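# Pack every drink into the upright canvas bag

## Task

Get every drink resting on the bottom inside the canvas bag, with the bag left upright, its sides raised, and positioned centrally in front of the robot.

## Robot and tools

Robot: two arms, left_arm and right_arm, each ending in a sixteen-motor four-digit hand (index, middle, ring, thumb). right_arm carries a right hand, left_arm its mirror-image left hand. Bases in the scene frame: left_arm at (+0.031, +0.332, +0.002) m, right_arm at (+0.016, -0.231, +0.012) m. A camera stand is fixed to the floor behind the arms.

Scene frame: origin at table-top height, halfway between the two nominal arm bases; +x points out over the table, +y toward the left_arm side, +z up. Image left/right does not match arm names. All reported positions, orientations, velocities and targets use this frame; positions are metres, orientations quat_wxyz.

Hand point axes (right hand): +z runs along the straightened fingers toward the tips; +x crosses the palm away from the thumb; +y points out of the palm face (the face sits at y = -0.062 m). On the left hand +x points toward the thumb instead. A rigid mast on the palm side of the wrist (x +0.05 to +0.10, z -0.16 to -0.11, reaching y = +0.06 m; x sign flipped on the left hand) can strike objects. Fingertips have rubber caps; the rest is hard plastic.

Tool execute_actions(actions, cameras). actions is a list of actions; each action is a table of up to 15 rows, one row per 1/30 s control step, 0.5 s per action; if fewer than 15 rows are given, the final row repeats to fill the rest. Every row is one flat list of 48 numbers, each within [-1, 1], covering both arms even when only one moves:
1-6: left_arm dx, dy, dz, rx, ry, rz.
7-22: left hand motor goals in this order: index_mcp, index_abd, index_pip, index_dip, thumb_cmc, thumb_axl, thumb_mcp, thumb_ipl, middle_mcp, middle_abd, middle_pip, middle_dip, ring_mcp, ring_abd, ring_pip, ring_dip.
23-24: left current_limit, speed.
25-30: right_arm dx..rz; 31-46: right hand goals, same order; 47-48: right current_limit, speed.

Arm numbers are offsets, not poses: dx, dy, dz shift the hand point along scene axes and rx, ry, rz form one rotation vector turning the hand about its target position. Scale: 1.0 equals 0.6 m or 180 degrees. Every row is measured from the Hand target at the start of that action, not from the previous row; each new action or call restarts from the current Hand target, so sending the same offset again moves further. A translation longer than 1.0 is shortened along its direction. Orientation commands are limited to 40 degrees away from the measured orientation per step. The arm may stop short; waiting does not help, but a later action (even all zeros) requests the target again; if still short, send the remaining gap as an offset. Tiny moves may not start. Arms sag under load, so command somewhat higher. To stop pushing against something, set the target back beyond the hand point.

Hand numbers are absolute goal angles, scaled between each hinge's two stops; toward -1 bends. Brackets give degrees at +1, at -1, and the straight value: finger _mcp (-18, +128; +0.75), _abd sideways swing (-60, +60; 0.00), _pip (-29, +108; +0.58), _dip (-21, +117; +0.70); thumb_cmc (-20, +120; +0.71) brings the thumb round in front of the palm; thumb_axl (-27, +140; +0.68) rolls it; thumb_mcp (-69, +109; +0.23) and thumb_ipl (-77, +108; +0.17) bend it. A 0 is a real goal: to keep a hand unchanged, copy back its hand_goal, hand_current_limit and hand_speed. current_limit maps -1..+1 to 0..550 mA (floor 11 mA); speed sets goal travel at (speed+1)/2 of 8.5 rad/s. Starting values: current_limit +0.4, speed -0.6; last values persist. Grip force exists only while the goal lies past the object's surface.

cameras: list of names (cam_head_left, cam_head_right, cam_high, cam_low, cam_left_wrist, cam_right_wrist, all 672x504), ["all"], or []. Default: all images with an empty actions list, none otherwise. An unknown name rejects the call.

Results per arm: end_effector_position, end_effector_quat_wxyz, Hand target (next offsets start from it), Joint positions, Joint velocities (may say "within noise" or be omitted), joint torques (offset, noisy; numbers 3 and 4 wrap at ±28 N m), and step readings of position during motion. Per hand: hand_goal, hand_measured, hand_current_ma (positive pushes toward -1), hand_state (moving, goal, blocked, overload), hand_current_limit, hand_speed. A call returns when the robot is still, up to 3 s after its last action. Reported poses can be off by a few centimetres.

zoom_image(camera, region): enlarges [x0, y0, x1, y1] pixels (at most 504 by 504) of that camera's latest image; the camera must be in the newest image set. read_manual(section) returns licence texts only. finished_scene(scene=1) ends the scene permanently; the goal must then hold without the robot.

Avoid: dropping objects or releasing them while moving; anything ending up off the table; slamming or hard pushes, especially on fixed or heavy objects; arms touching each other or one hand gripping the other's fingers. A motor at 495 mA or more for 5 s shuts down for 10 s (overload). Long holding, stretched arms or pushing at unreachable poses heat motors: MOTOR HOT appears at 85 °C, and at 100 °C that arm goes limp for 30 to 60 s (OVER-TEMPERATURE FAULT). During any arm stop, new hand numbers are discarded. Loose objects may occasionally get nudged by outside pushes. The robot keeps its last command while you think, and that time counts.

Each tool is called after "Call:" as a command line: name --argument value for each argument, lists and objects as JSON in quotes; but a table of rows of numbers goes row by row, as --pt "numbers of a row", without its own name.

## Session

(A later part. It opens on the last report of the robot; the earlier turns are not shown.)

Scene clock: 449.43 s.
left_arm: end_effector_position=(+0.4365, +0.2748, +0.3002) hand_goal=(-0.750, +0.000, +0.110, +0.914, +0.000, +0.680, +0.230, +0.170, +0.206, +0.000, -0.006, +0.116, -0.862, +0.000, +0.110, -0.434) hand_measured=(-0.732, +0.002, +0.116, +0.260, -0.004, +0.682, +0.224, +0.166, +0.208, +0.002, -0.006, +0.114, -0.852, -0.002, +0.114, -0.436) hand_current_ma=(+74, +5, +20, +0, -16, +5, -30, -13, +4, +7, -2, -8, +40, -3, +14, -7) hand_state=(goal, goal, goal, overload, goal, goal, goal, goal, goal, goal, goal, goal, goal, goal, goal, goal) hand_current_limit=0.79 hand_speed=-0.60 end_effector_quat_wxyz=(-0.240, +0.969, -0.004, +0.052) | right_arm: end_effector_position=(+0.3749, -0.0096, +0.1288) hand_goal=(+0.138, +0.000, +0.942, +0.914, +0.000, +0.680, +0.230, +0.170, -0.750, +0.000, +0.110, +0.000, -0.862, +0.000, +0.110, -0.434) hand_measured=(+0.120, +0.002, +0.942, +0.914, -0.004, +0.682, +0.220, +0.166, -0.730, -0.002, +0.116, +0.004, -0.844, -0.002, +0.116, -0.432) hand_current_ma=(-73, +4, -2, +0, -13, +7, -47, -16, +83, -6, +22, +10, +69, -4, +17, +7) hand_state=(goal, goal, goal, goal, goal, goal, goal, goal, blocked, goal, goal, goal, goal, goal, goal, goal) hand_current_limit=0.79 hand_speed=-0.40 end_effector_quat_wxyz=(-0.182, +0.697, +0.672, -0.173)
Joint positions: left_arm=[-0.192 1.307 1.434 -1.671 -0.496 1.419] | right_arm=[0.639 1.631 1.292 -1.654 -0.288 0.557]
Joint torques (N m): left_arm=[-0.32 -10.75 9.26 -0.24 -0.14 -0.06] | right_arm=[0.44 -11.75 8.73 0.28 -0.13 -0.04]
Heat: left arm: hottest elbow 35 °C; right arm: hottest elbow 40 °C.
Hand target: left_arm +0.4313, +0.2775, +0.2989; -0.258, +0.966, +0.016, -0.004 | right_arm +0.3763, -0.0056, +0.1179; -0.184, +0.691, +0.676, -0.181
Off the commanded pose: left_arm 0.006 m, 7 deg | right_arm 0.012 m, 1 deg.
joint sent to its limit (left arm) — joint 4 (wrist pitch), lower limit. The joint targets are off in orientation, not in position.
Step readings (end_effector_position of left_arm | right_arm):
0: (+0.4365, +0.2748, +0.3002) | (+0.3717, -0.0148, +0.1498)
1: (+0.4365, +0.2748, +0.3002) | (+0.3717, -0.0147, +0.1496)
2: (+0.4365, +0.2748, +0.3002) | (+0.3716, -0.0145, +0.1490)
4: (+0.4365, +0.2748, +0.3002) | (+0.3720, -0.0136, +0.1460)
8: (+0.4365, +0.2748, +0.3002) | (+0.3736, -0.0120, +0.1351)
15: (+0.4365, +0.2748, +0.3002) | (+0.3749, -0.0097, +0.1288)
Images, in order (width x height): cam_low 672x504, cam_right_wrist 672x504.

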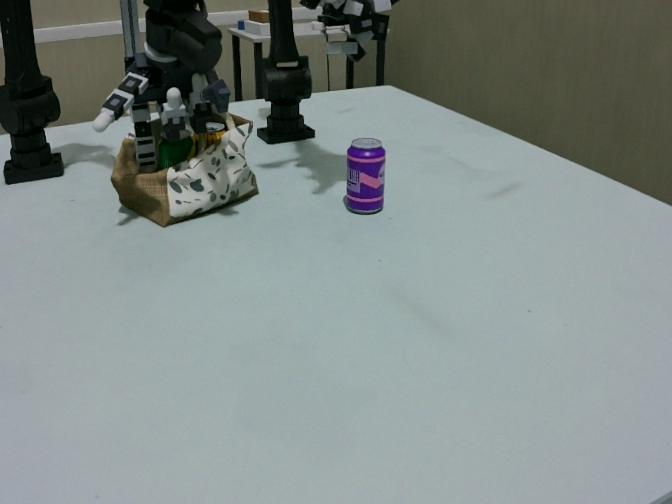

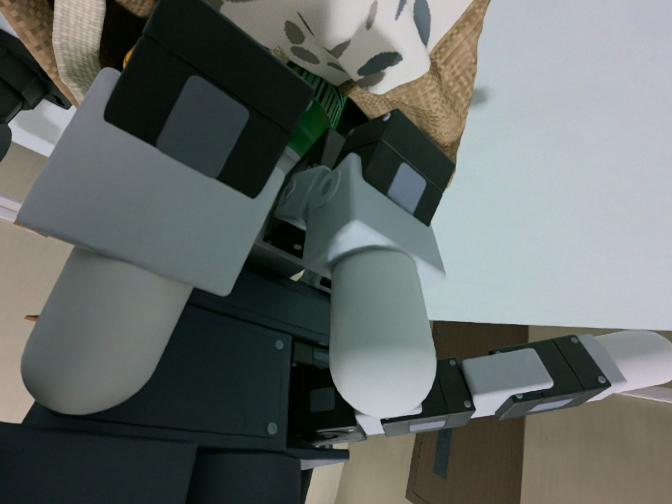

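Call:
execute_actions --actions '[[[0,0,0,0,0,0,-0.75,0,0.11,0.913,0,0.68,0.23,0.17,0.205,0,-0.007,0.116,-0.863,0,0.11,-0.435,0.79,-0.6,0.0,0.0,-0.015,0,0,0,0.137,0,0.942,0.913,0,0.68,0.23,0.17,-0.75,0,0.11,0.0,-0.863,0,0.11,-0.435,0.79,-0.4]],[[0,0,0,0,0,0,-0.75,0,0.11,0.913,0,0.68,0.23,0.17,0.205,0,-0.007,0.116,-0.863,0,0.11,-0.435,0.79,-0.6,0.0,0.0,0,0,0,0,0.137,0,0.285,0.406,0,0.68,0.23,0.17,-0.75,0,0.11,0.0,-0.863,0,0.11,-0.435,0.79,-0.6]],[[0,0,0,0,0,0,-0.75,0,0.11,0.913,0,0.68,0.23,0.17,0.205,0,-0.007,0.116,-0.863,0,0.11,-0.435,0.79,-0.6,0.0,0.0,0.0,0,0,0,0.205,0,-0.15,-0.1,0,0.68,0.23,0.17,-0.75,0,0.11,0.0,-0.863,0,0.11,-0.435,0.79,-0.6]]]' --cameras '["cam_head_left","cam_head_right","cam_high","cam_low","cam_right_wrist"]'

Call:
zoom_image --camera "cam_low" --region '[80, 50, 280, 235]'

Call:
zoom_image --camera "cam_high" --region '[290, 80, 450, 250]'

Call:
zoom_image --camera "cam_head_right" --region '[320, 230, 440, 350]'

Scene clock: 452.03 s.
left_arm: end_effector_position=(+0.4365, +0.2748, +0.3002) hand_goal=(-0.750, +0.000, +0.110, +0.914, +0.000, +0.680, +0.230, +0.170, +0.206, +0.000, -0.006, +0.116, -0.862, +0.000, +0.110, -0.434) hand_measured=(-0.732, +0.002, +0.116, +0.260, -0.004, +0.682, +0.224, +0.166, +0.208, +0.002, -0.006, +0.114, -0.852, -0.002, +0.114, -0.436) hand_current_ma=(+74, +5, +20, +0, -16, +5, -30, -13, +4, +7, -2, -8, +40, -3, +14, -7) hand_state=(goal, goal, goal, overload, goal, goal, goal, goal, goal, goal, goal, goal, goal, goal, goal, goal) hand_current_limit=0.79 hand_speed=-0.60 end_effector_quat_wxyz=(-0.240, +0.969, -0.004, +0.052) | right_arm: end_effector_position=(+0.3746, -0.0063, +0.1160) hand_goal=(+0.206, +0.000, -0.150, -0.100, +0.000, +0.680, +0.230, +0.170, -0.750, +0.000, +0.110, +0.000, -0.862, +0.000, +0.110, -0.434) hand_measured=(+0.212, -0.002, -0.142, -0.096, -0.004, +0.682, +0.220, +0.166, -0.730, -0.002, +0.116, +0.004, -0.844, -0.002, +0.116, -0.432) hand_current_ma=(+24, -6, +25, +11, -13, +7, -45, -16, +83, -6, +22, +10, +69, -4, +17, +7) hand_state=(goal, goal, goal, goal, goal, goal, goal, goal, blocked, goal, goal, goal, goal, goal, goal, goal) hand_current_limit=0.79 hand_speed=-0.60 end_effector_quat_wxyz=(-0.183, +0.694, +0.674, -0.177)
Joint positions: left_arm=[-0.192 1.307 1.434 -1.671 -0.496 1.419] | right_arm=[0.645 1.653 1.282 -1.633 -0.291 0.553]
Joint torques (N m): left_arm=[-0.32 -10.75 9.26 -0.23 -0.14 -0.06] | right_arm=[0.5 -12.75 8.47 0.5 0.01 0.02]
Heat: left arm: hottest elbow 35 °C; right arm: hottest elbow 40 °C.
Hand target: left_arm +0.4313, +0.2775, +0.2989; -0.258, +0.966, +0.016, -0.004 | right_arm +0.3764, -0.0057, +0.1088; -0.184, +0.691, +0.676, -0.181
Off the commanded pose: left_arm 0.006 m, 7 deg | right_arm 0.007 m, 1 deg.
joint sent to its limit (left arm) — joint 4 (wrist pitch), lower limit. The joint targets are off in orientation, not in position.
Step readings (end_effector_position of left_arm | right_arm):
0: (+0.4365, +0.2748, +0.3002) | (+0.3749, -0.0096, +0.1288)
1: (+0.4365, +0.2748, +0.3002) | (+0.3749, -0.0096, +0.1288)
2: (+0.4365, +0.2748, +0.3002) | (+0.3754, -0.0093, +0.1287)
4: (+0.4365, +0.2748, +0.3002) | (+0.3765, -0.0085, +0.1281)
8: (+0.4365, +0.2748, +0.3002) | (+0.3783, -0.0073, +0.1259)
15: (+0.4365, +0.2748, +0.3002) | (+0.3787, -0.0070, +0.1247)
16: (+0.4365, +0.2748, +0.3002) | (+0.3787, -0.0070, +0.1247)
17: (+0.4365, +0.2748, +0.3002) | (+0.3786, -0.0069, +0.1247)
19: (+0.4365, +0.2748, +0.3002) | (+0.3781, -0.0062, +0.1246)
23: (+0.4365, +0.2748, +0.3002) | (+0.3766, -0.0040, +0.1230)
30: (+0.4365, +0.2748, +0.3002) | (+0.3739, -0.0038, +0.1196)
31: (+0.4365, +0.2748, +0.3002) | (+0.3735, -0.0038, +0.1191)
32: (+0.4365, +0.2748, +0.3002) | (+0.3732, -0.0036, +0.1187)
34: (+0.4365, +0.2748, +0.3002) | (+0.3732, -0.0035, +0.1183)
38: (+0.4365, +0.2748, +0.3002) | (+0.3732, -0.0035, +0.1180)
45: (+0.4365, +0.2748, +0.3002) | (+0.3735, -0.0060, +0.1164)
Images, in order (width x height): cam_head_left 672x504, cam_head_right 672x504, cam_high 672x504, cam_low 672x504, cam_right_wrist 672x504.

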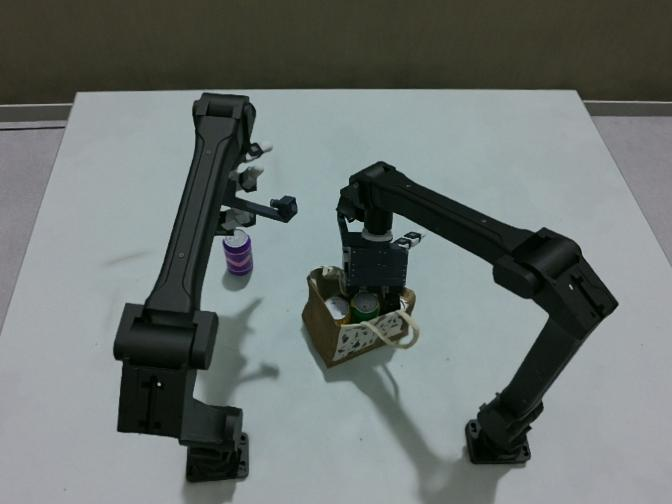

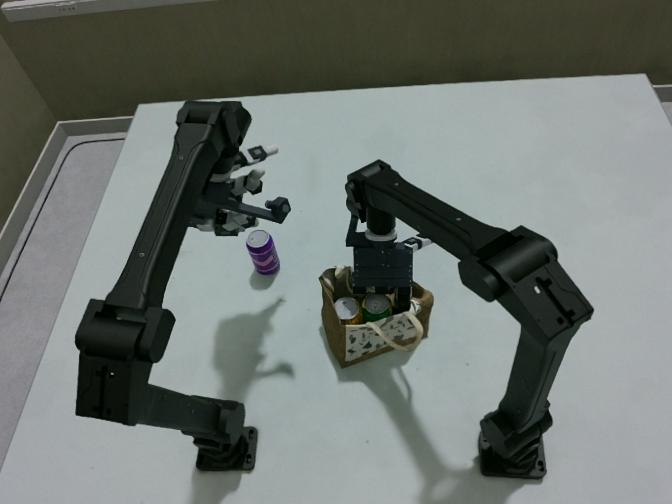

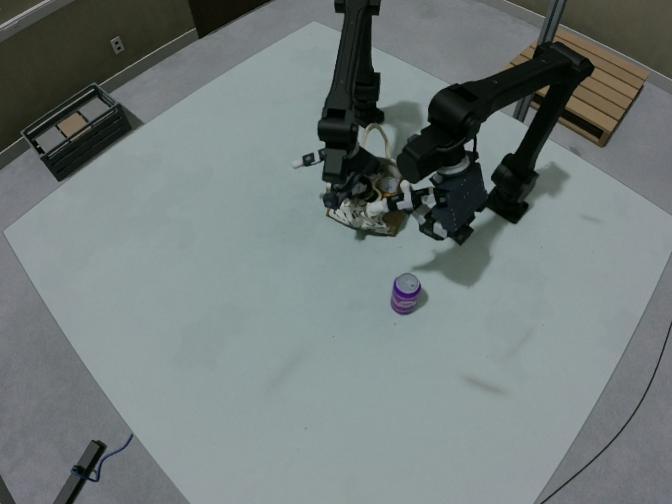

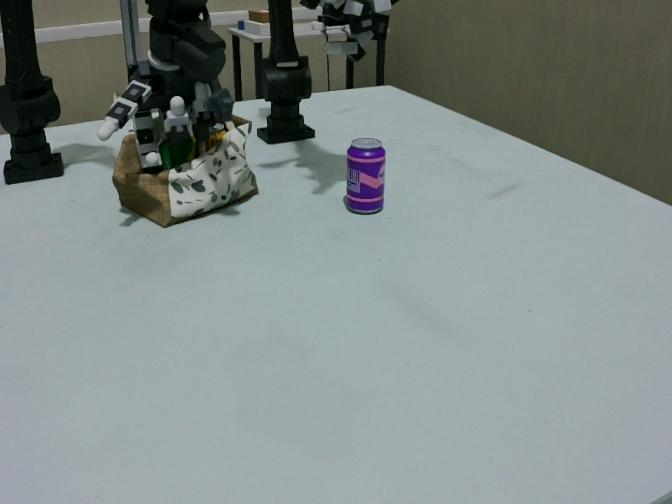

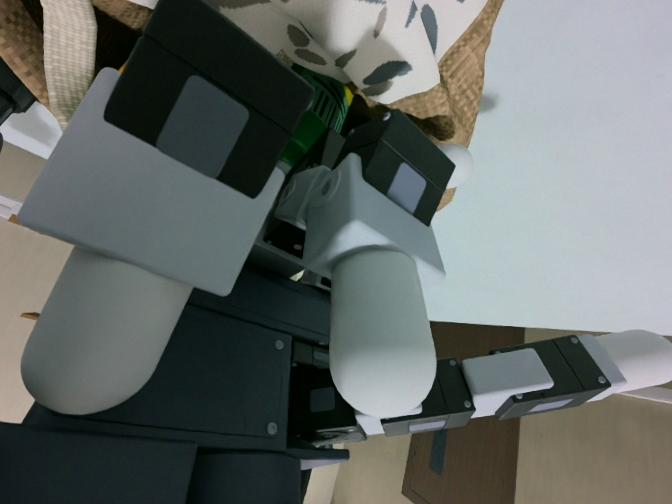

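Scaled by 2.520.

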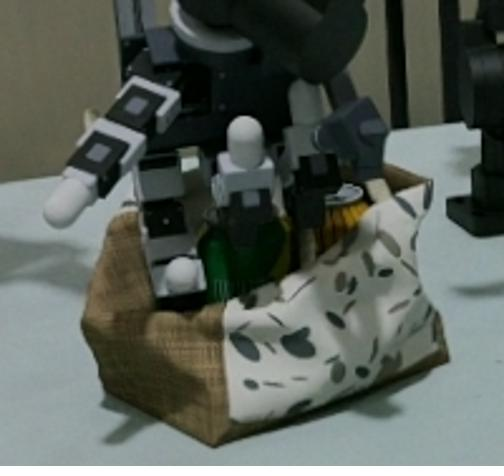

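Scaled by 2.965.

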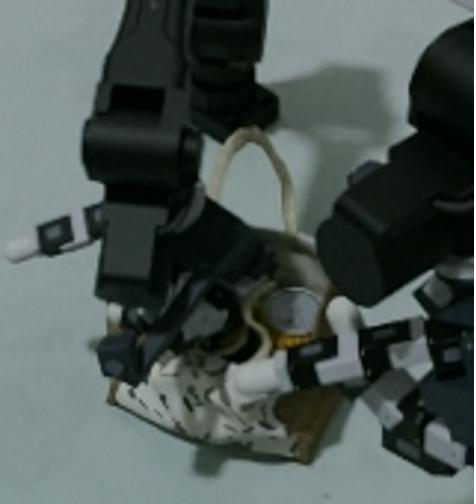

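Scaled by 4.200.

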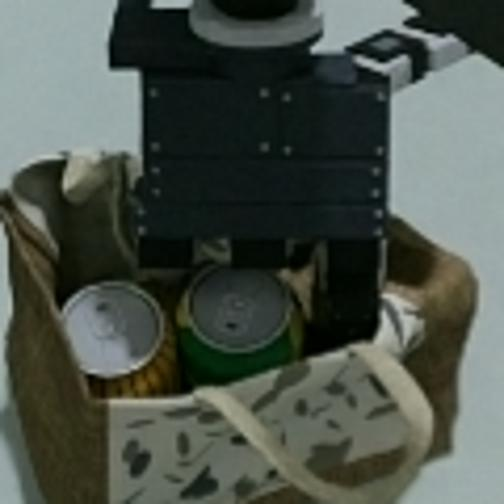

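Call:
execute_actions --actions '[[[0,0,0,0,0,0,-0.75,0,0.11,0.913,0,0.68,0.23,0.17,0.205,0,-0.007,0.116,-0.863,0,0.11,-0.435,0.79,-0.6,0.0,0.0,0.05,0,0,0,0.137,0,0.942,0.913,0,0.68,0.23,0.17,-0.75,0,0.11,0.0,-0.863,0,0.11,-0.435,0.79,-0.2]],[[0,0,0,0,0,0,-0.75,0,0.11,0.913,0,0.68,0.23,0.17,0.205,0,-0.007,0.116,-0.863,0,0.11,-0.435,0.79,-0.6,0.0,0.0,0.1,0,0,-0.0444,0.137,0,0.942,0.913,0,0.68,0.23,0.17,-0.75,0,0.11,0.0,-0.863,0,0.11,-0.435,0.79,-0.4]],[[0,0,0,0,0,0,-0.75,0,0.11,0.913,0,0.68,0.23,0.17,0.205,0,-0.007,0.116,-0.863,0,0.11,-0.435,0.79,-0.6,-0.016,0.0,0.0,0,0,-0.0444,0.137,0,0.942,0.913,0,0.68,0.23,0.17,-0.75,0,0.11,0.0,-0.863,0,0.11,-0.435,0.79,-0.4]],[[0,0,0,0,0,0,-0.75,0,0.11,0.913,0,0.68,0.23,0.17,0.205,0,-0.007,0.116,-0.863,0,0.11,-0.435,0.79,-0.6,0.0,0.0,-0.04,0,0,0.0,0.137,0,0.942,0.913,0,0.68,0.23,0.17,-0.75,0,0.11,0.0,-0.863,0,0.11,-0.435,0.79,-0.4]]]' --cameras '["cam_head_left","cam_head_right","cam_high","cam_low","cam_right_wrist"]'

Call:
zoom_image --camera "cam_low" --region '[80, 50, 280, 235]'

Call:
zoom_image --camera "cam_head_right" --region '[320, 230, 440, 350]'

Call:
zoom_image --camera "cam_head_left" --region '[310, 230, 430, 350]'

Scene clock: 456.13 s.
left_arm: end_effector_position=(+0.4365, +0.2748, +0.3002) hand_goal=(-0.750, +0.000, +0.110, +0.914, +0.000, +0.680, +0.230, +0.170, +0.206, +0.000, -0.006, +0.116, -0.862, +0.000, +0.110, -0.434) hand_measured=(-0.732, +0.002, +0.116, +0.260, -0.004, +0.682, +0.224, +0.166, +0.208, +0.002, -0.006, +0.114, -0.852, -0.002, +0.114, -0.436) hand_current_ma=(+74, +5, +20, +0, -16, +5, -30, -13, +4, +7, -2, -8, +40, -3, +14, -7) hand_state=(goal, goal, goal, overload, goal, goal, goal, goal, goal, goal, goal, goal, goal, goal, goal, goal) hand_current_limit=0.79 hand_speed=-0.60 end_effector_quat_wxyz=(-0.240, +0.969, -0.004, +0.052) | right_arm: end_effector_position=(+0.3557, -0.0129, +0.1638) hand_goal=(+0.138, +0.000, +0.942, +0.914, +0.000, +0.680, +0.230, +0.170, -0.750, +0.000, +0.110, +0.000, -0.862, +0.000, +0.110, -0.434) hand_measured=(+0.136, +0.004, +0.938, +0.910, -0.004, +0.682, +0.220, +0.166, -0.730, -0.002, +0.116, +0.004, -0.844, -0.002, +0.116, -0.432) hand_current_ma=(-4, +9, -14, -9, -13, +7, -45, -16, +82, -6, +22, +10, +69, -4, +17, +7) hand_state=(goal, goal, goal, goal, goal, goal, goal, goal, blocked, goal, goal, goal, goal, goal, goal, goal) hand_current_limit=0.79 hand_speed=-0.40 end_effector_quat_wxyz=(-0.203, +0.782, +0.568, -0.157)
Joint positions: left_arm=[-0.192 1.307 1.434 -1.671 -0.496 1.419] | right_arm=[0.644 1.564 1.31 -1.67 -0.389 0.832]
Joint torques (N m): left_arm=[-0.32 -10.7 9.28 -0.23 -0.14 -0.07] | right_arm=[-0.15 -12.22 12.16 -0.16 -0.29 0.04]
Heat: left arm: hottest elbow 35 °C; right arm: hottest elbow 39 °C.
Hand target: left_arm +0.4313, +0.2775, +0.2989; -0.258, +0.966, +0.016, -0.004 | right_arm +0.3666, -0.0056, +0.1749; -0.207, +0.778, +0.573, -0.154
Off the commanded pose: left_arm 0.006 m, 7 deg | right_arm 0.017 m, 1 deg.
joint sent to its limit (left arm) — joint 4 (wrist pitch), lower limit. The joint targets are off in orientation, not in position.
joint sent to its limit (right arm) — joint 4 (wrist pitch), lower limit. The joint targets still meet the commanded pose.
Step readings (end_effector_position of left_arm | right_arm):
0: (+0.4365, +0.2748, +0.3002) | (+0.3746, -0.0063, +0.1160)
1: (+0.4365, +0.2748, +0.3002) | (+0.3746, -0.0063, +0.1160)
2: (+0.4365, +0.2748, +0.3002) | (+0.3745, -0.0064, +0.1161)
4: (+0.4365, +0.2748, +0.3002) | (+0.3728, -0.0076, +0.1165)
8: (+0.4365, +0.2748, +0.3002) | (+0.3714, -0.0094, +0.1240)
15: (+0.4365, +0.2748, +0.3002) | (+0.3768, -0.0079, +0.1364)
16: (+0.4365, +0.2748, +0.3002) | (+0.3767, -0.0080, +0.1364)
17: (+0.4365, +0.2748, +0.3002) | (+0.3760, -0.0077, +0.1375)
19: (+0.4365, +0.2748, +0.3002) | (+0.3739, -0.0081, +0.1429)
23: (+0.4365, +0.2748, +0.3002) | (+0.3694, -0.0101, +0.1634)
30: (+0.4365, +0.2748, +0.3002) | (+0.3664, -0.0133, +0.1851)
31: (+0.4365, +0.2748, +0.3002) | (+0.3659, -0.0134, +0.1851)
32: (+0.4365, +0.2748, +0.3002) | (+0.3644, -0.0127, +0.1850)
34: (+0.4365, +0.2748, +0.3002) | (+0.3610, -0.0116, +0.1850)
38: (+0.4365, +0.2748, +0.3002) | (+0.3573, -0.0127, +0.1852)
45: (+0.4365, +0.2748, +0.3002) | (+0.3551, -0.0149, +0.1854)
46: (+0.4365, +0.2748, +0.3002) | (+0.3550, -0.0151, +0.1853)
47: (+0.4365, +0.2748, +0.3002) | (+0.3549, -0.0148, +0.1847)
49: (+0.4365, +0.2748, +0.3002) | (+0.3547, -0.0141, +0.1819)
53: (+0.4365, +0.2748, +0.3002) | (+0.3554, -0.0133, +0.1710)
60: (+0.4365, +0.2748, +0.3002) | (+0.3557, -0.0130, +0.1638)
Images, in order (width x height): cam_head_left 672x504, cam_head_right 672x504, cam_high 672x504, cam_low 672x504, cam_right_wrist 672x504.

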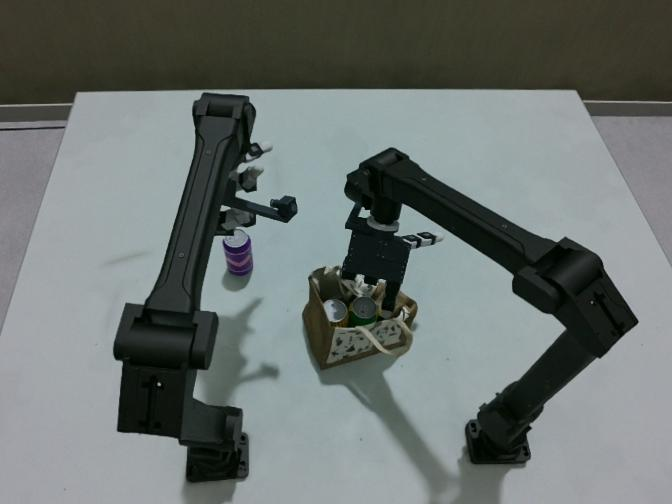

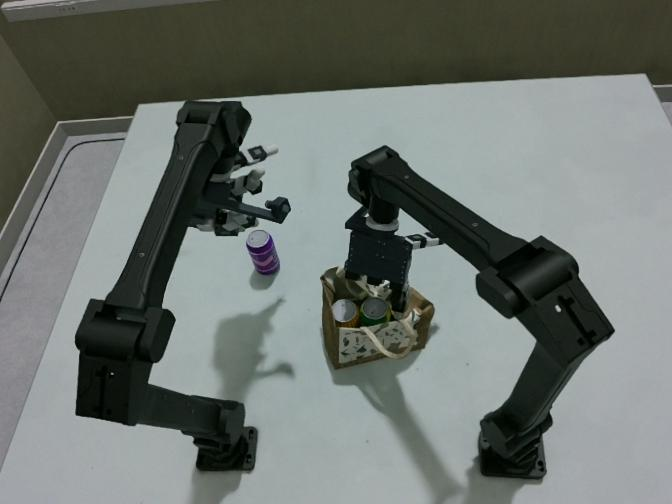

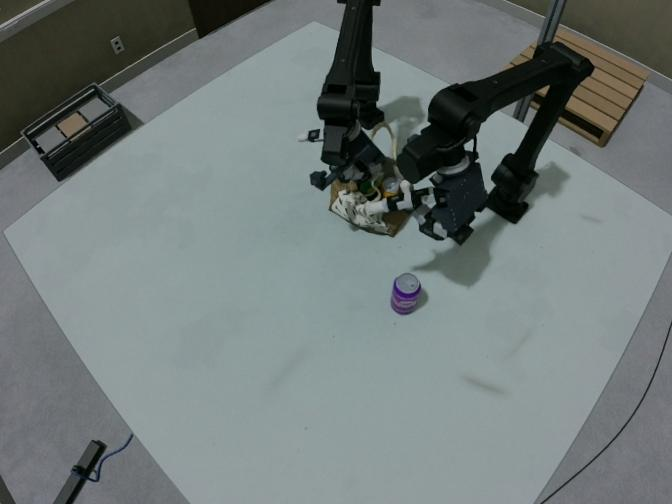

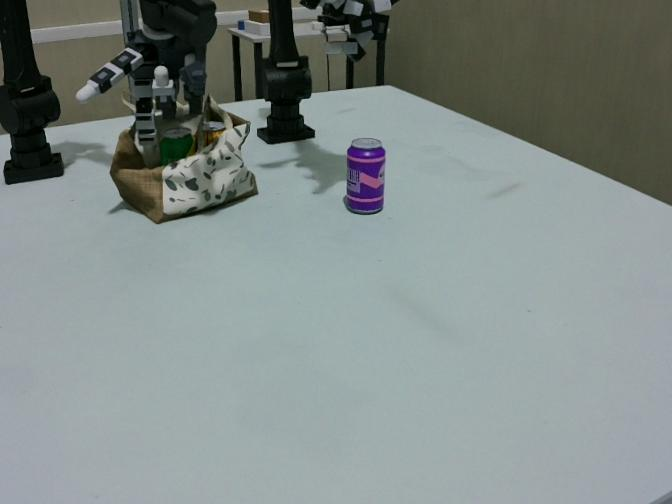

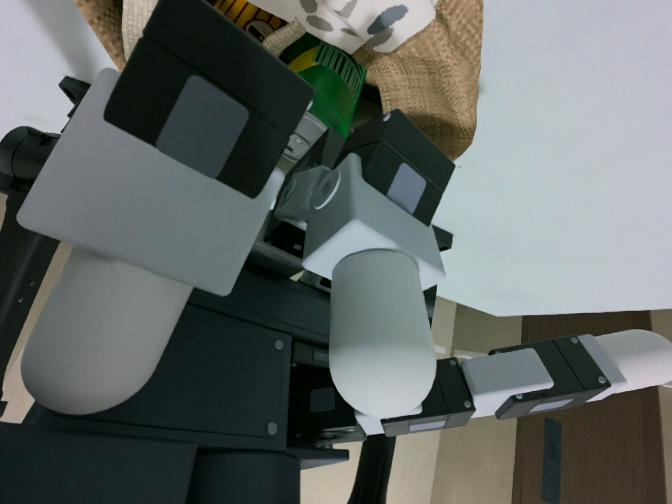

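Scaled by 2.520.

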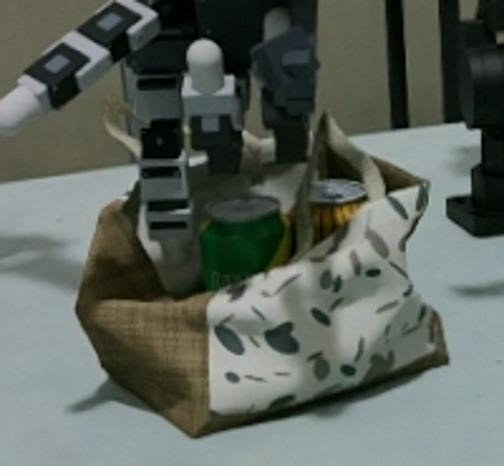

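Scaled by 4.200.

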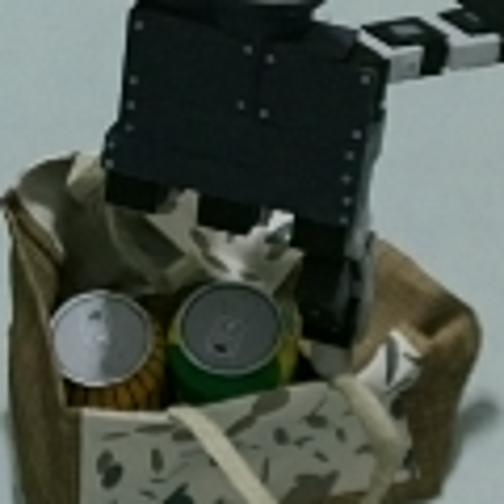

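Scaled by 4.200.

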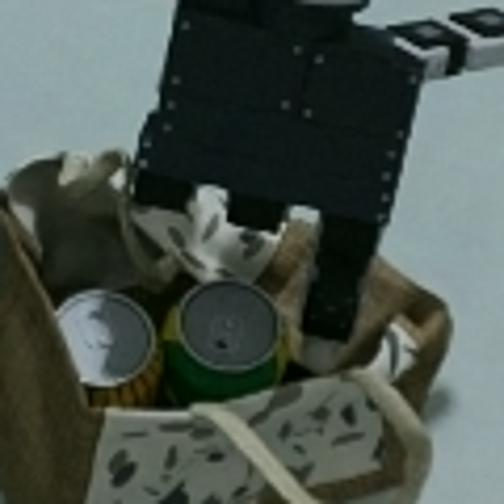

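Call:
execute_actions --actions '[[[0,0,0,0,0,0,-0.75,0,0.11,0.913,0,0.68,0.23,0.17,0.205,0,-0.007,0.116,-0.863,0,0.11,-0.435,0.79,-0.6,0.0,0.0,0.1,0,0,0,0.137,0,0.942,0.913,0,0.68,0.23,0.17,-0.75,0,0.11,0.0,-0.863,0,0.11,-0.435,0.79,-0.2]],[[0,0,0,0,0,0,-0.75,0,0.11,0.913,0,0.68,0.23,0.17,0.205,0,-0.007,0.116,-0.863,0,0.11,-0.435,0.79,-0.6,0.06,-0.06,0.05,0,0,0,0.137,0,0.942,0.913,0,0.68,0.23,0.17,-0.75,0,0.11,0.0,-0.863,0,0.11,-0.435,0.79,-0.4]],[[0,0,0,0,0,0,-0.75,0,0.11,0.913,0,0.68,0.23,0.17,0.205,0,-0.007,0.116,-0.863,0,0.11,-0.435,0.79,-0.6,0.06,-0.1,0.0,0,0,0,0.137,0,0.942,0.913,0,0.68,0.23,0.17,-0.75,0,0.11,0.0,-0.863,0,0.11,-0.435,0.79,-0.4]]]' --cameras '["cam_head_left","cam_head_right","cam_high","cam_low","cam_right_wrist"]'

Call:
zoom_image --camera "cam_low" --region '[90, 70, 270, 235]'

Call:
zoom_image --camera "cam_head_right" --region '[310, 250, 450, 375]'

Call:
zoom_image --camera "cam_head_left" --region '[290, 250, 430, 375]'

Call:
zoom_image --camera "cam_high" --region '[310, 110, 430, 250]'

Scene clock: 460.20 s.
left_arm: end_effector_position=(+0.4365, +0.2748, +0.3002) hand_goal=(-0.750, +0.000, +0.110, +0.914, +0.000, +0.680, +0.230, +0.170, +0.206, +0.000, -0.006, +0.116, -0.862, +0.000, +0.110, -0.434) hand_measured=(-0.732, +0.002, +0.116, +0.260, -0.004, +0.682, +0.224, +0.166, +0.208, +0.002, -0.006, +0.114, -0.852, -0.002, +0.114, -0.436) hand_current_ma=(+74, +5, +20, +0, -16, +5, -30, -13, +4, +7, -2, -8, +40, -3, +14, -7) hand_state=(goal, goal, goal, overload, goal, goal, goal, goal, goal, goal, goal, goal, goal, goal, goal, goal) hand_current_limit=0.79 hand_speed=-0.60 end_effector_quat_wxyz=(-0.240, +0.969, -0.004, +0.052) | right_arm: end_effector_position=(+0.4257, -0.1089, +0.2421) hand_goal=(+0.138, +0.000, +0.942, +0.914, +0.000, +0.680, +0.230, +0.170, -0.750, +0.000, +0.110, +0.000, -0.862, +0.000, +0.110, -0.434) hand_measured=(+0.140, +0.004, +0.938, +0.912, -0.004, +0.682, +0.220, +0.166, -0.730, -0.002, +0.116, +0.004, -0.844, -0.002, +0.116, -0.432) hand_current_ma=(+3, +8, -9, -9, -13, +7, -45, -16, +79, -5, +22, +9, +69, -4, +17, +7) hand_state=(goal, goal, goal, goal, goal, goal, goal, goal, goal, goal, goal, goal, goal, goal, goal, goal) hand_current_limit=0.79 hand_speed=-0.40 end_effector_quat_wxyz=(-0.150, +0.817, +0.556, -0.037)
Joint positions: left_arm=[-0.192 1.307 1.434 -1.671 -0.496 1.419] | right_arm=[0.401 1.427 1.375 -1.67 -0.272 0.698]
Joint torques (N m): left_arm=[-0.38 -10.64 9.28 -0.21 -0.14 -0.06] | right_arm=[0.38 -11.99 14.11 0.29 0.06 -0.11]
Heat: left arm: hottest elbow 35 °C; right arm: hottest elbow 39 °C.
Hand target: left_arm +0.4313, +0.2775, +0.2989; -0.258, +0.966, +0.016, -0.004 | right_arm +0.4387, -0.1017, +0.2647; -0.207, +0.778, +0.573, -0.154
Off the commanded pose: left_arm 0.006 m, 7 deg | right_arm 0.027 m, 16 deg.
joint sent to its limit (left arm) — joint 4 (wrist pitch), lower limit. The joint targets are off in orientation, not in position.
joint sent to its limit (right arm) — joint 4 (wrist pitch), lower limit. The joint targets are off in orientation, not in position.
Step readings (end_effector_position of left_arm | right_arm):
0: (+0.4365, +0.2748, +0.3002) | (+0.3557, -0.0129, +0.1638)
1: (+0.4365, +0.2748, +0.3002) | (+0.3557, -0.0129, +0.1638)
2: (+0.4365, +0.2748, +0.3002) | (+0.3557, -0.0131, +0.1645)
4: (+0.4365, +0.2748, +0.3002) | (+0.3554, -0.0145, +0.1696)
8: (+0.4365, +0.2748, +0.3002) | (+0.3542, -0.0173, +0.1927)
15: (+0.4365, +0.2748, +0.3002) | (+0.3591, -0.0153, +0.2234)
16: (+0.4365, +0.2748, +0.3002) | (+0.3594, -0.0156, +0.2236)
17: (+0.4365, +0.2748, +0.3002) | (+0.3607, -0.0175, +0.2236)
19: (+0.4365, +0.2748, +0.3002) | (+0.3649, -0.0228, +0.2245)
23: (+0.4365, +0.2748, +0.3002) | (+0.3784, -0.0383, +0.2308)
30: (+0.4365, +0.2748, +0.3002) | (+0.3884, -0.0468, +0.2406)
31: (+0.4365, +0.2748, +0.3002) | (+0.3889, -0.0472, +0.2407)
32: (+0.4365, +0.2748, +0.3002) | (+0.3910, -0.0497, +0.2408)
34: (+0.4365, +0.2748, +0.3002) | (+0.3980, -0.0591, +0.2411)
38: (+0.4365, +0.2748, +0.3002) | (+0.4156, -0.0932, +0.2416)
45: (+0.4365, +0.2748, +0.3002) | (+0.4245, -0.1099, +0.2420)
Images, in order (width x height): cam_head_left 672x504, cam_head_right 672x504, cam_high 672x504, cam_low 672x504, cam_right_wrist 672x504.

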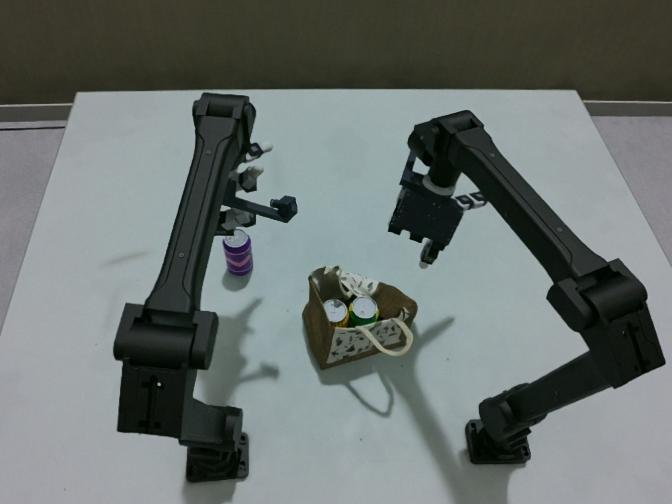

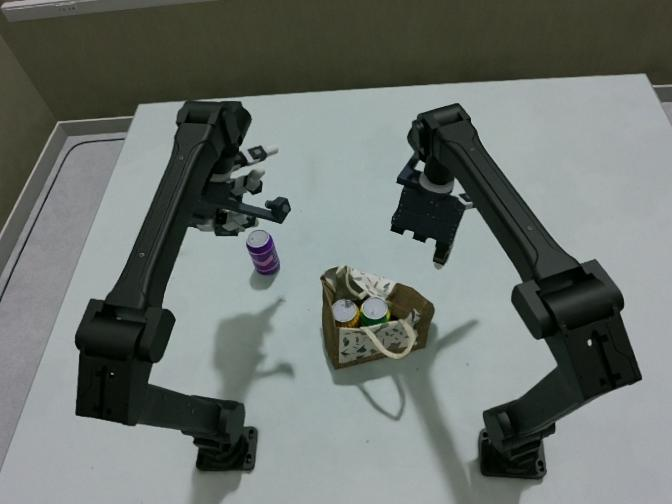

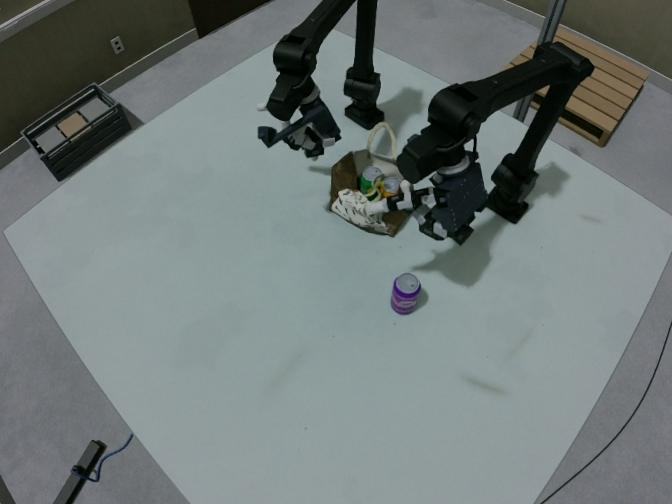

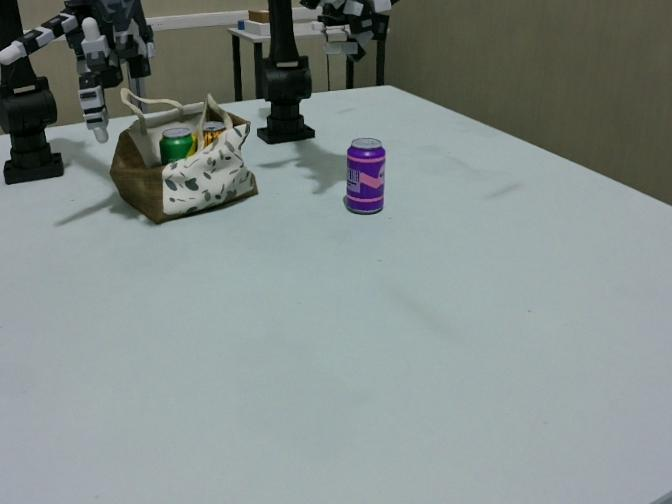

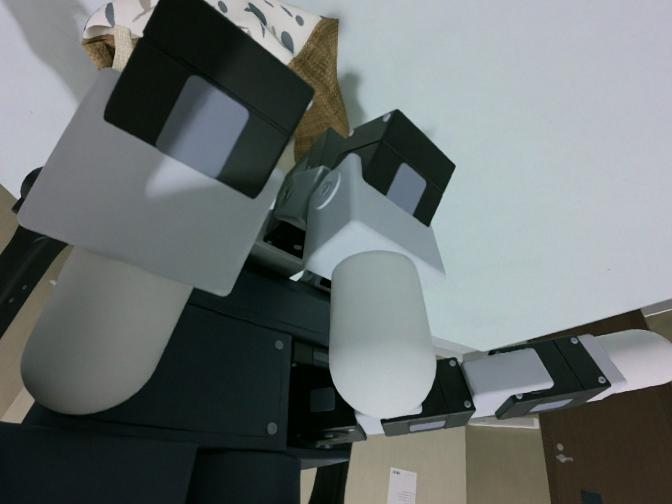

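Scaled by 2.800.

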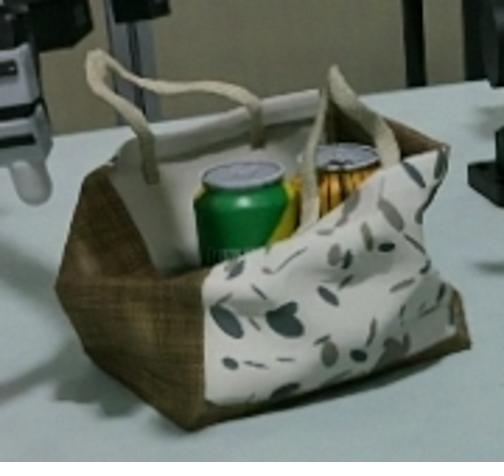

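Scaled by 3.600.

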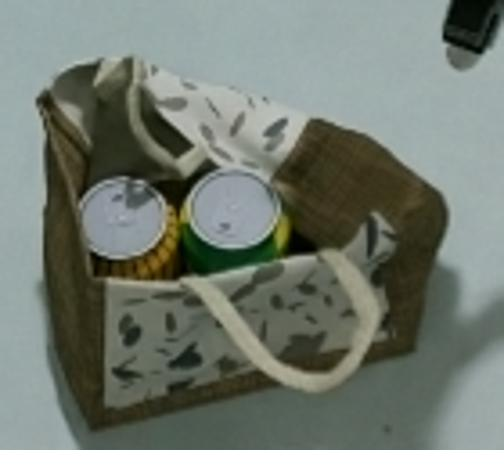

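Scaled by 3.600.

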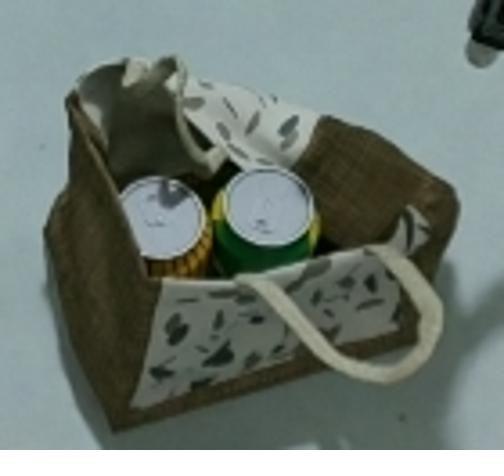

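Scaled by 3.600.

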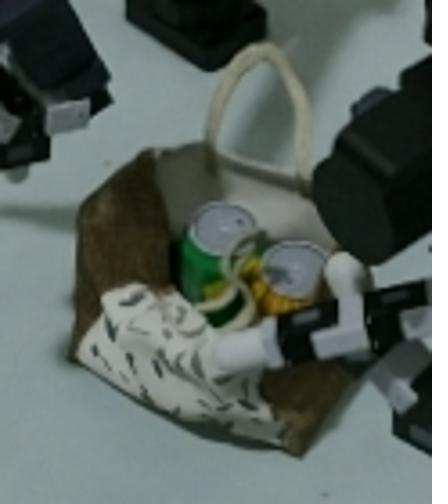

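Call:
execute_actions --actions '[[[0,0,0,0,0,0,-0.75,0,0.11,0.913,0,0.68,0.23,0.17,0.205,0,-0.007,0.116,-0.863,0,0.11,-0.435,0.79,-0.6,-0.05,0.03,-0.03,0,0,-0.0593,0.137,0,0.942,0.913,0,0.68,0.23,0.17,-0.75,0,0.11,0.0,-0.863,0,0.11,-0.435,0.79,-0.4]],[[0,0,0,0,0,0,-0.75,0,0.11,0.913,0,0.68,0.23,0.17,0.205,0,-0.007,0.116,-0.863,0,0.11,-0.435,0.79,-0.6,-0.05,0.04,-0.02,0,0,-0.0593,0.137,0,0.942,0.913,0,0.68,0.23,0.17,-0.75,0,0.11,0.0,-0.863,0,0.11,-0.435,0.79,-0.4]],[[0,0,0,0,0,0,-0.75,0,0.11,0.913,0,0.68,0.23,0.17,0.205,0,-0.007,0.116,-0.863,0,0.11,-0.435,0.79,-0.6,-0.043,0.033,-0.02,0,0,-0.0593,0.137,0,0.942,0.913,0,0.68,0.23,0.17,-0.75,0,0.11,0.0,-0.863,0,0.11,-0.435,0.79,-0.4]]]' --cameras '["cam_head_left","cam_head_right","cam_high","cam_low","cam_right_wrist"]'

Call:
zoom_image --camera "cam_low" --region '[90, 70, 270, 235]'

Call:
zoom_image --camera "cam_head_right" --region '[310, 250, 450, 375]'

Call:
zoom_image --camera "cam_head_left" --region '[290, 250, 430, 375]'

Scene clock: 465.50 s.
left_arm: end_effector_position=(+0.4365, +0.2748, +0.3002) hand_goal=(-0.750, +0.000, +0.110, +0.914, +0.000, +0.680, +0.230, +0.170, +0.206, +0.000, -0.006, +0.116, -0.862, +0.000, +0.110, -0.434) hand_measured=(-0.732, +0.002, +0.116, +0.260, -0.004, +0.682, +0.224, +0.166, +0.208, +0.002, -0.006, +0.114, -0.852, -0.002, +0.114, -0.436) hand_current_ma=(+74, +5, +20, +0, -16, +5, -30, -13, +4, +7, -2, -8, +40, -3, +14, -7) hand_state=(goal, goal, goal, overload, goal, goal, goal, goal, goal, goal, goal, goal, goal, goal, goal, goal) hand_current_limit=0.79 hand_speed=-0.60 end_effector_quat_wxyz=(-0.240, +0.969, -0.004, +0.052) | right_arm: end_effector_position=(+0.3566, -0.0432, +0.2257) hand_goal=(+0.138, +0.000, +0.942, +0.914, +0.000, +0.680, +0.230, +0.170, -0.750, +0.000, +0.110, +0.000, -0.862, +0.000, +0.110, -0.434) hand_measured=(+0.138, +0.002, +0.938, +0.912, -0.004, +0.682, +0.220, +0.166, -0.730, -0.002, +0.116, +0.004, -0.844, -0.002, +0.116, -0.432) hand_current_ma=(+2, +8, -9, -9, -12, +7, -44, -16, +79, -5, +22, +9, +69, -4, +17, +7) hand_state=(goal, goal, goal, goal, goal, goal, goal, goal, goal, goal, goal, goal, goal, goal, goal, goal) hand_current_limit=0.79 hand_speed=-0.40 end_effector_quat_wxyz=(-0.243, +0.906, +0.337, -0.088)
Joint positions: left_arm=[-0.192 1.307 1.434 -1.671 -0.496 1.419] | right_arm=[0.542 1.445 1.354 -1.604 -0.509 1.312]
Joint torques (N m): left_arm=[-0.32 -10.75 9.26 -0.24 -0.14 -0.06] | right_arm=[0.44 -12.22 8.88 0.69 -0.27 0.13]
Heat: left arm: hottest elbow 35 °C; right arm: hottest elbow 39 °C.
Hand target: left_arm +0.4313, +0.2775, +0.2989; -0.258, +0.966, +0.016, -0.004 | right_arm +0.3529, -0.0398, +0.2228; -0.242, +0.906, +0.336, -0.090
Off the commanded pose: left_arm 0.006 m, 7 deg | right_arm 0.006 m, 0 deg.
joint sent to its limit (left arm) — joint 4 (wrist pitch), lower limit. The joint targets are off in orientation, not in position.
Step readings (end_effector_position of left_arm | right_arm):
0: (+0.4365, +0.2748, +0.3002) | (+0.4257, -0.1089, +0.2421)
1: (+0.4365, +0.2748, +0.3002) | (+0.4256, -0.1086, +0.2420)
2: (+0.4365, +0.2748, +0.3002) | (+0.4240, -0.1065, +0.2418)
4: (+0.4365, +0.2748, +0.3002) | (+0.4199, -0.1016, +0.2411)
8: (+0.4365, +0.2748, +0.3002) | (+0.4110, -0.0910, +0.2405)
15: (+0.4365, +0.2748, +0.3002) | (+0.4054, -0.0882, +0.2402)
16: (+0.4365, +0.2748, +0.3002) | (+0.4047, -0.0878, +0.2401)
17: (+0.4365, +0.2748, +0.3002) | (+0.4019, -0.0847, +0.2399)
19: (+0.4365, +0.2748, +0.3002) | (+0.3960, -0.0794, +0.2393)
23: (+0.4365, +0.2748, +0.3002) | (+0.3841, -0.0667, +0.2369)
30: (+0.4365, +0.2748, +0.3002) | (+0.3778, -0.0630, +0.2328)
31: (+0.4365, +0.2748, +0.3002) | (+0.3771, -0.0628, +0.2327)
32: (+0.4365, +0.2748, +0.3002) | (+0.3746, -0.0602, +0.2327)
34: (+0.4365, +0.2748, +0.3002) | (+0.3711, -0.0552, +0.2328)
38: (+0.4365, +0.2748, +0.3002) | (+0.3640, -0.0452, +0.2300)
45: (+0.4365, +0.2748, +0.3002) | (+0.3573, -0.0428, +0.2257)
Images, in order (width x height): cam_head_left 672x504, cam_head_right 672x504, cam_high 672x504, cam_low 672x504, cam_right_wrist 672x504.

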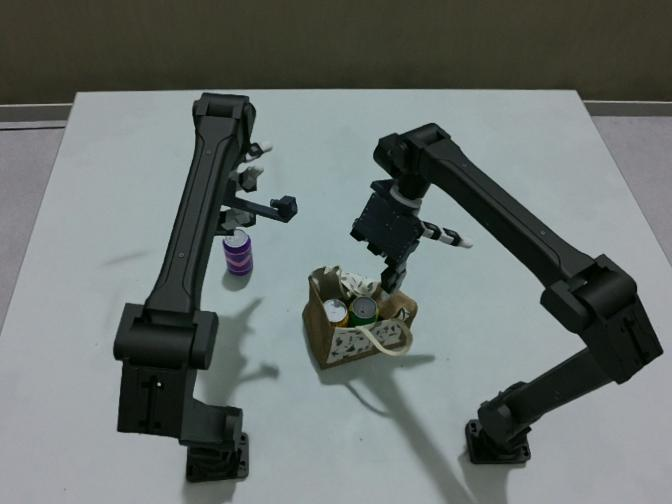

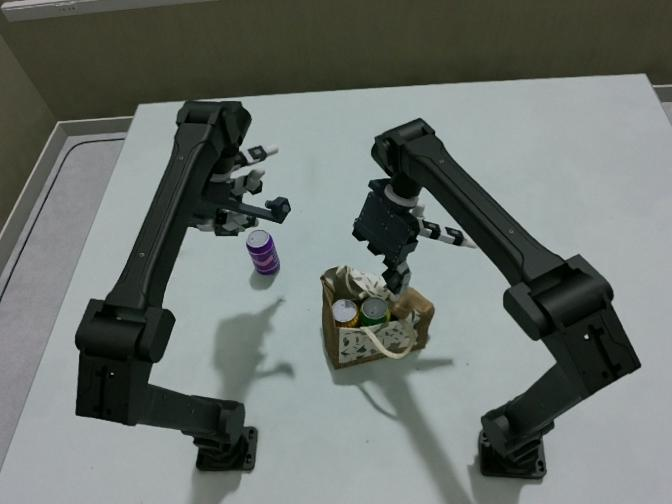

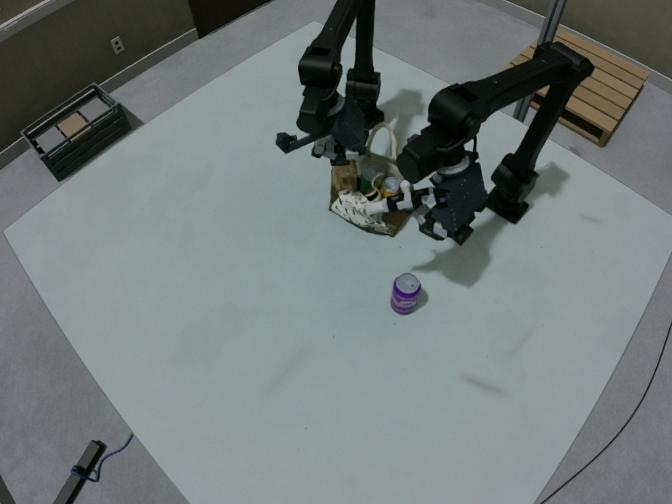

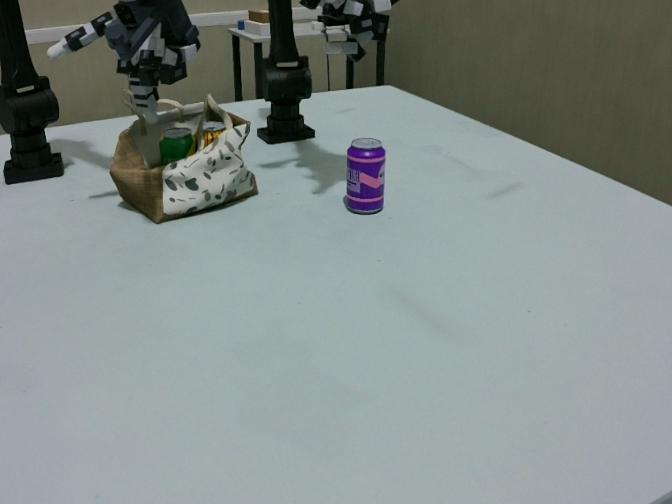

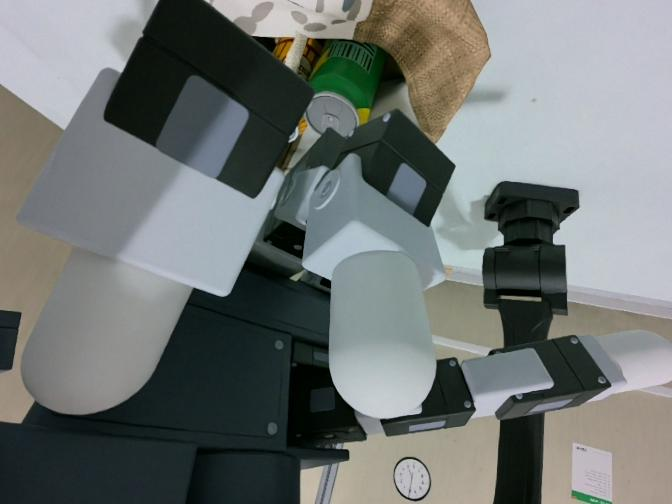

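Scaled by 2.800.

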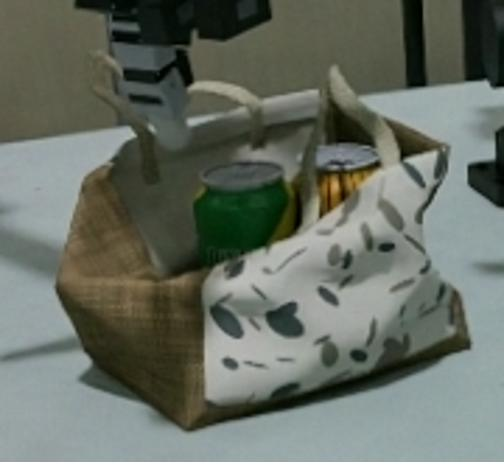

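Scaled by 3.600.

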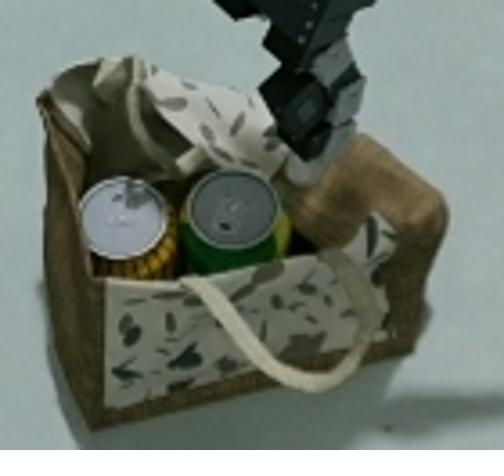

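Scaled by 3.600.

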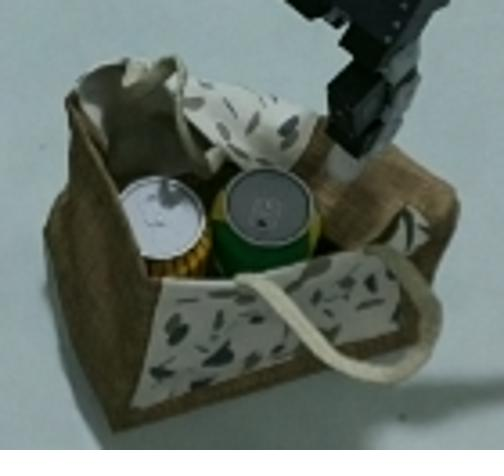

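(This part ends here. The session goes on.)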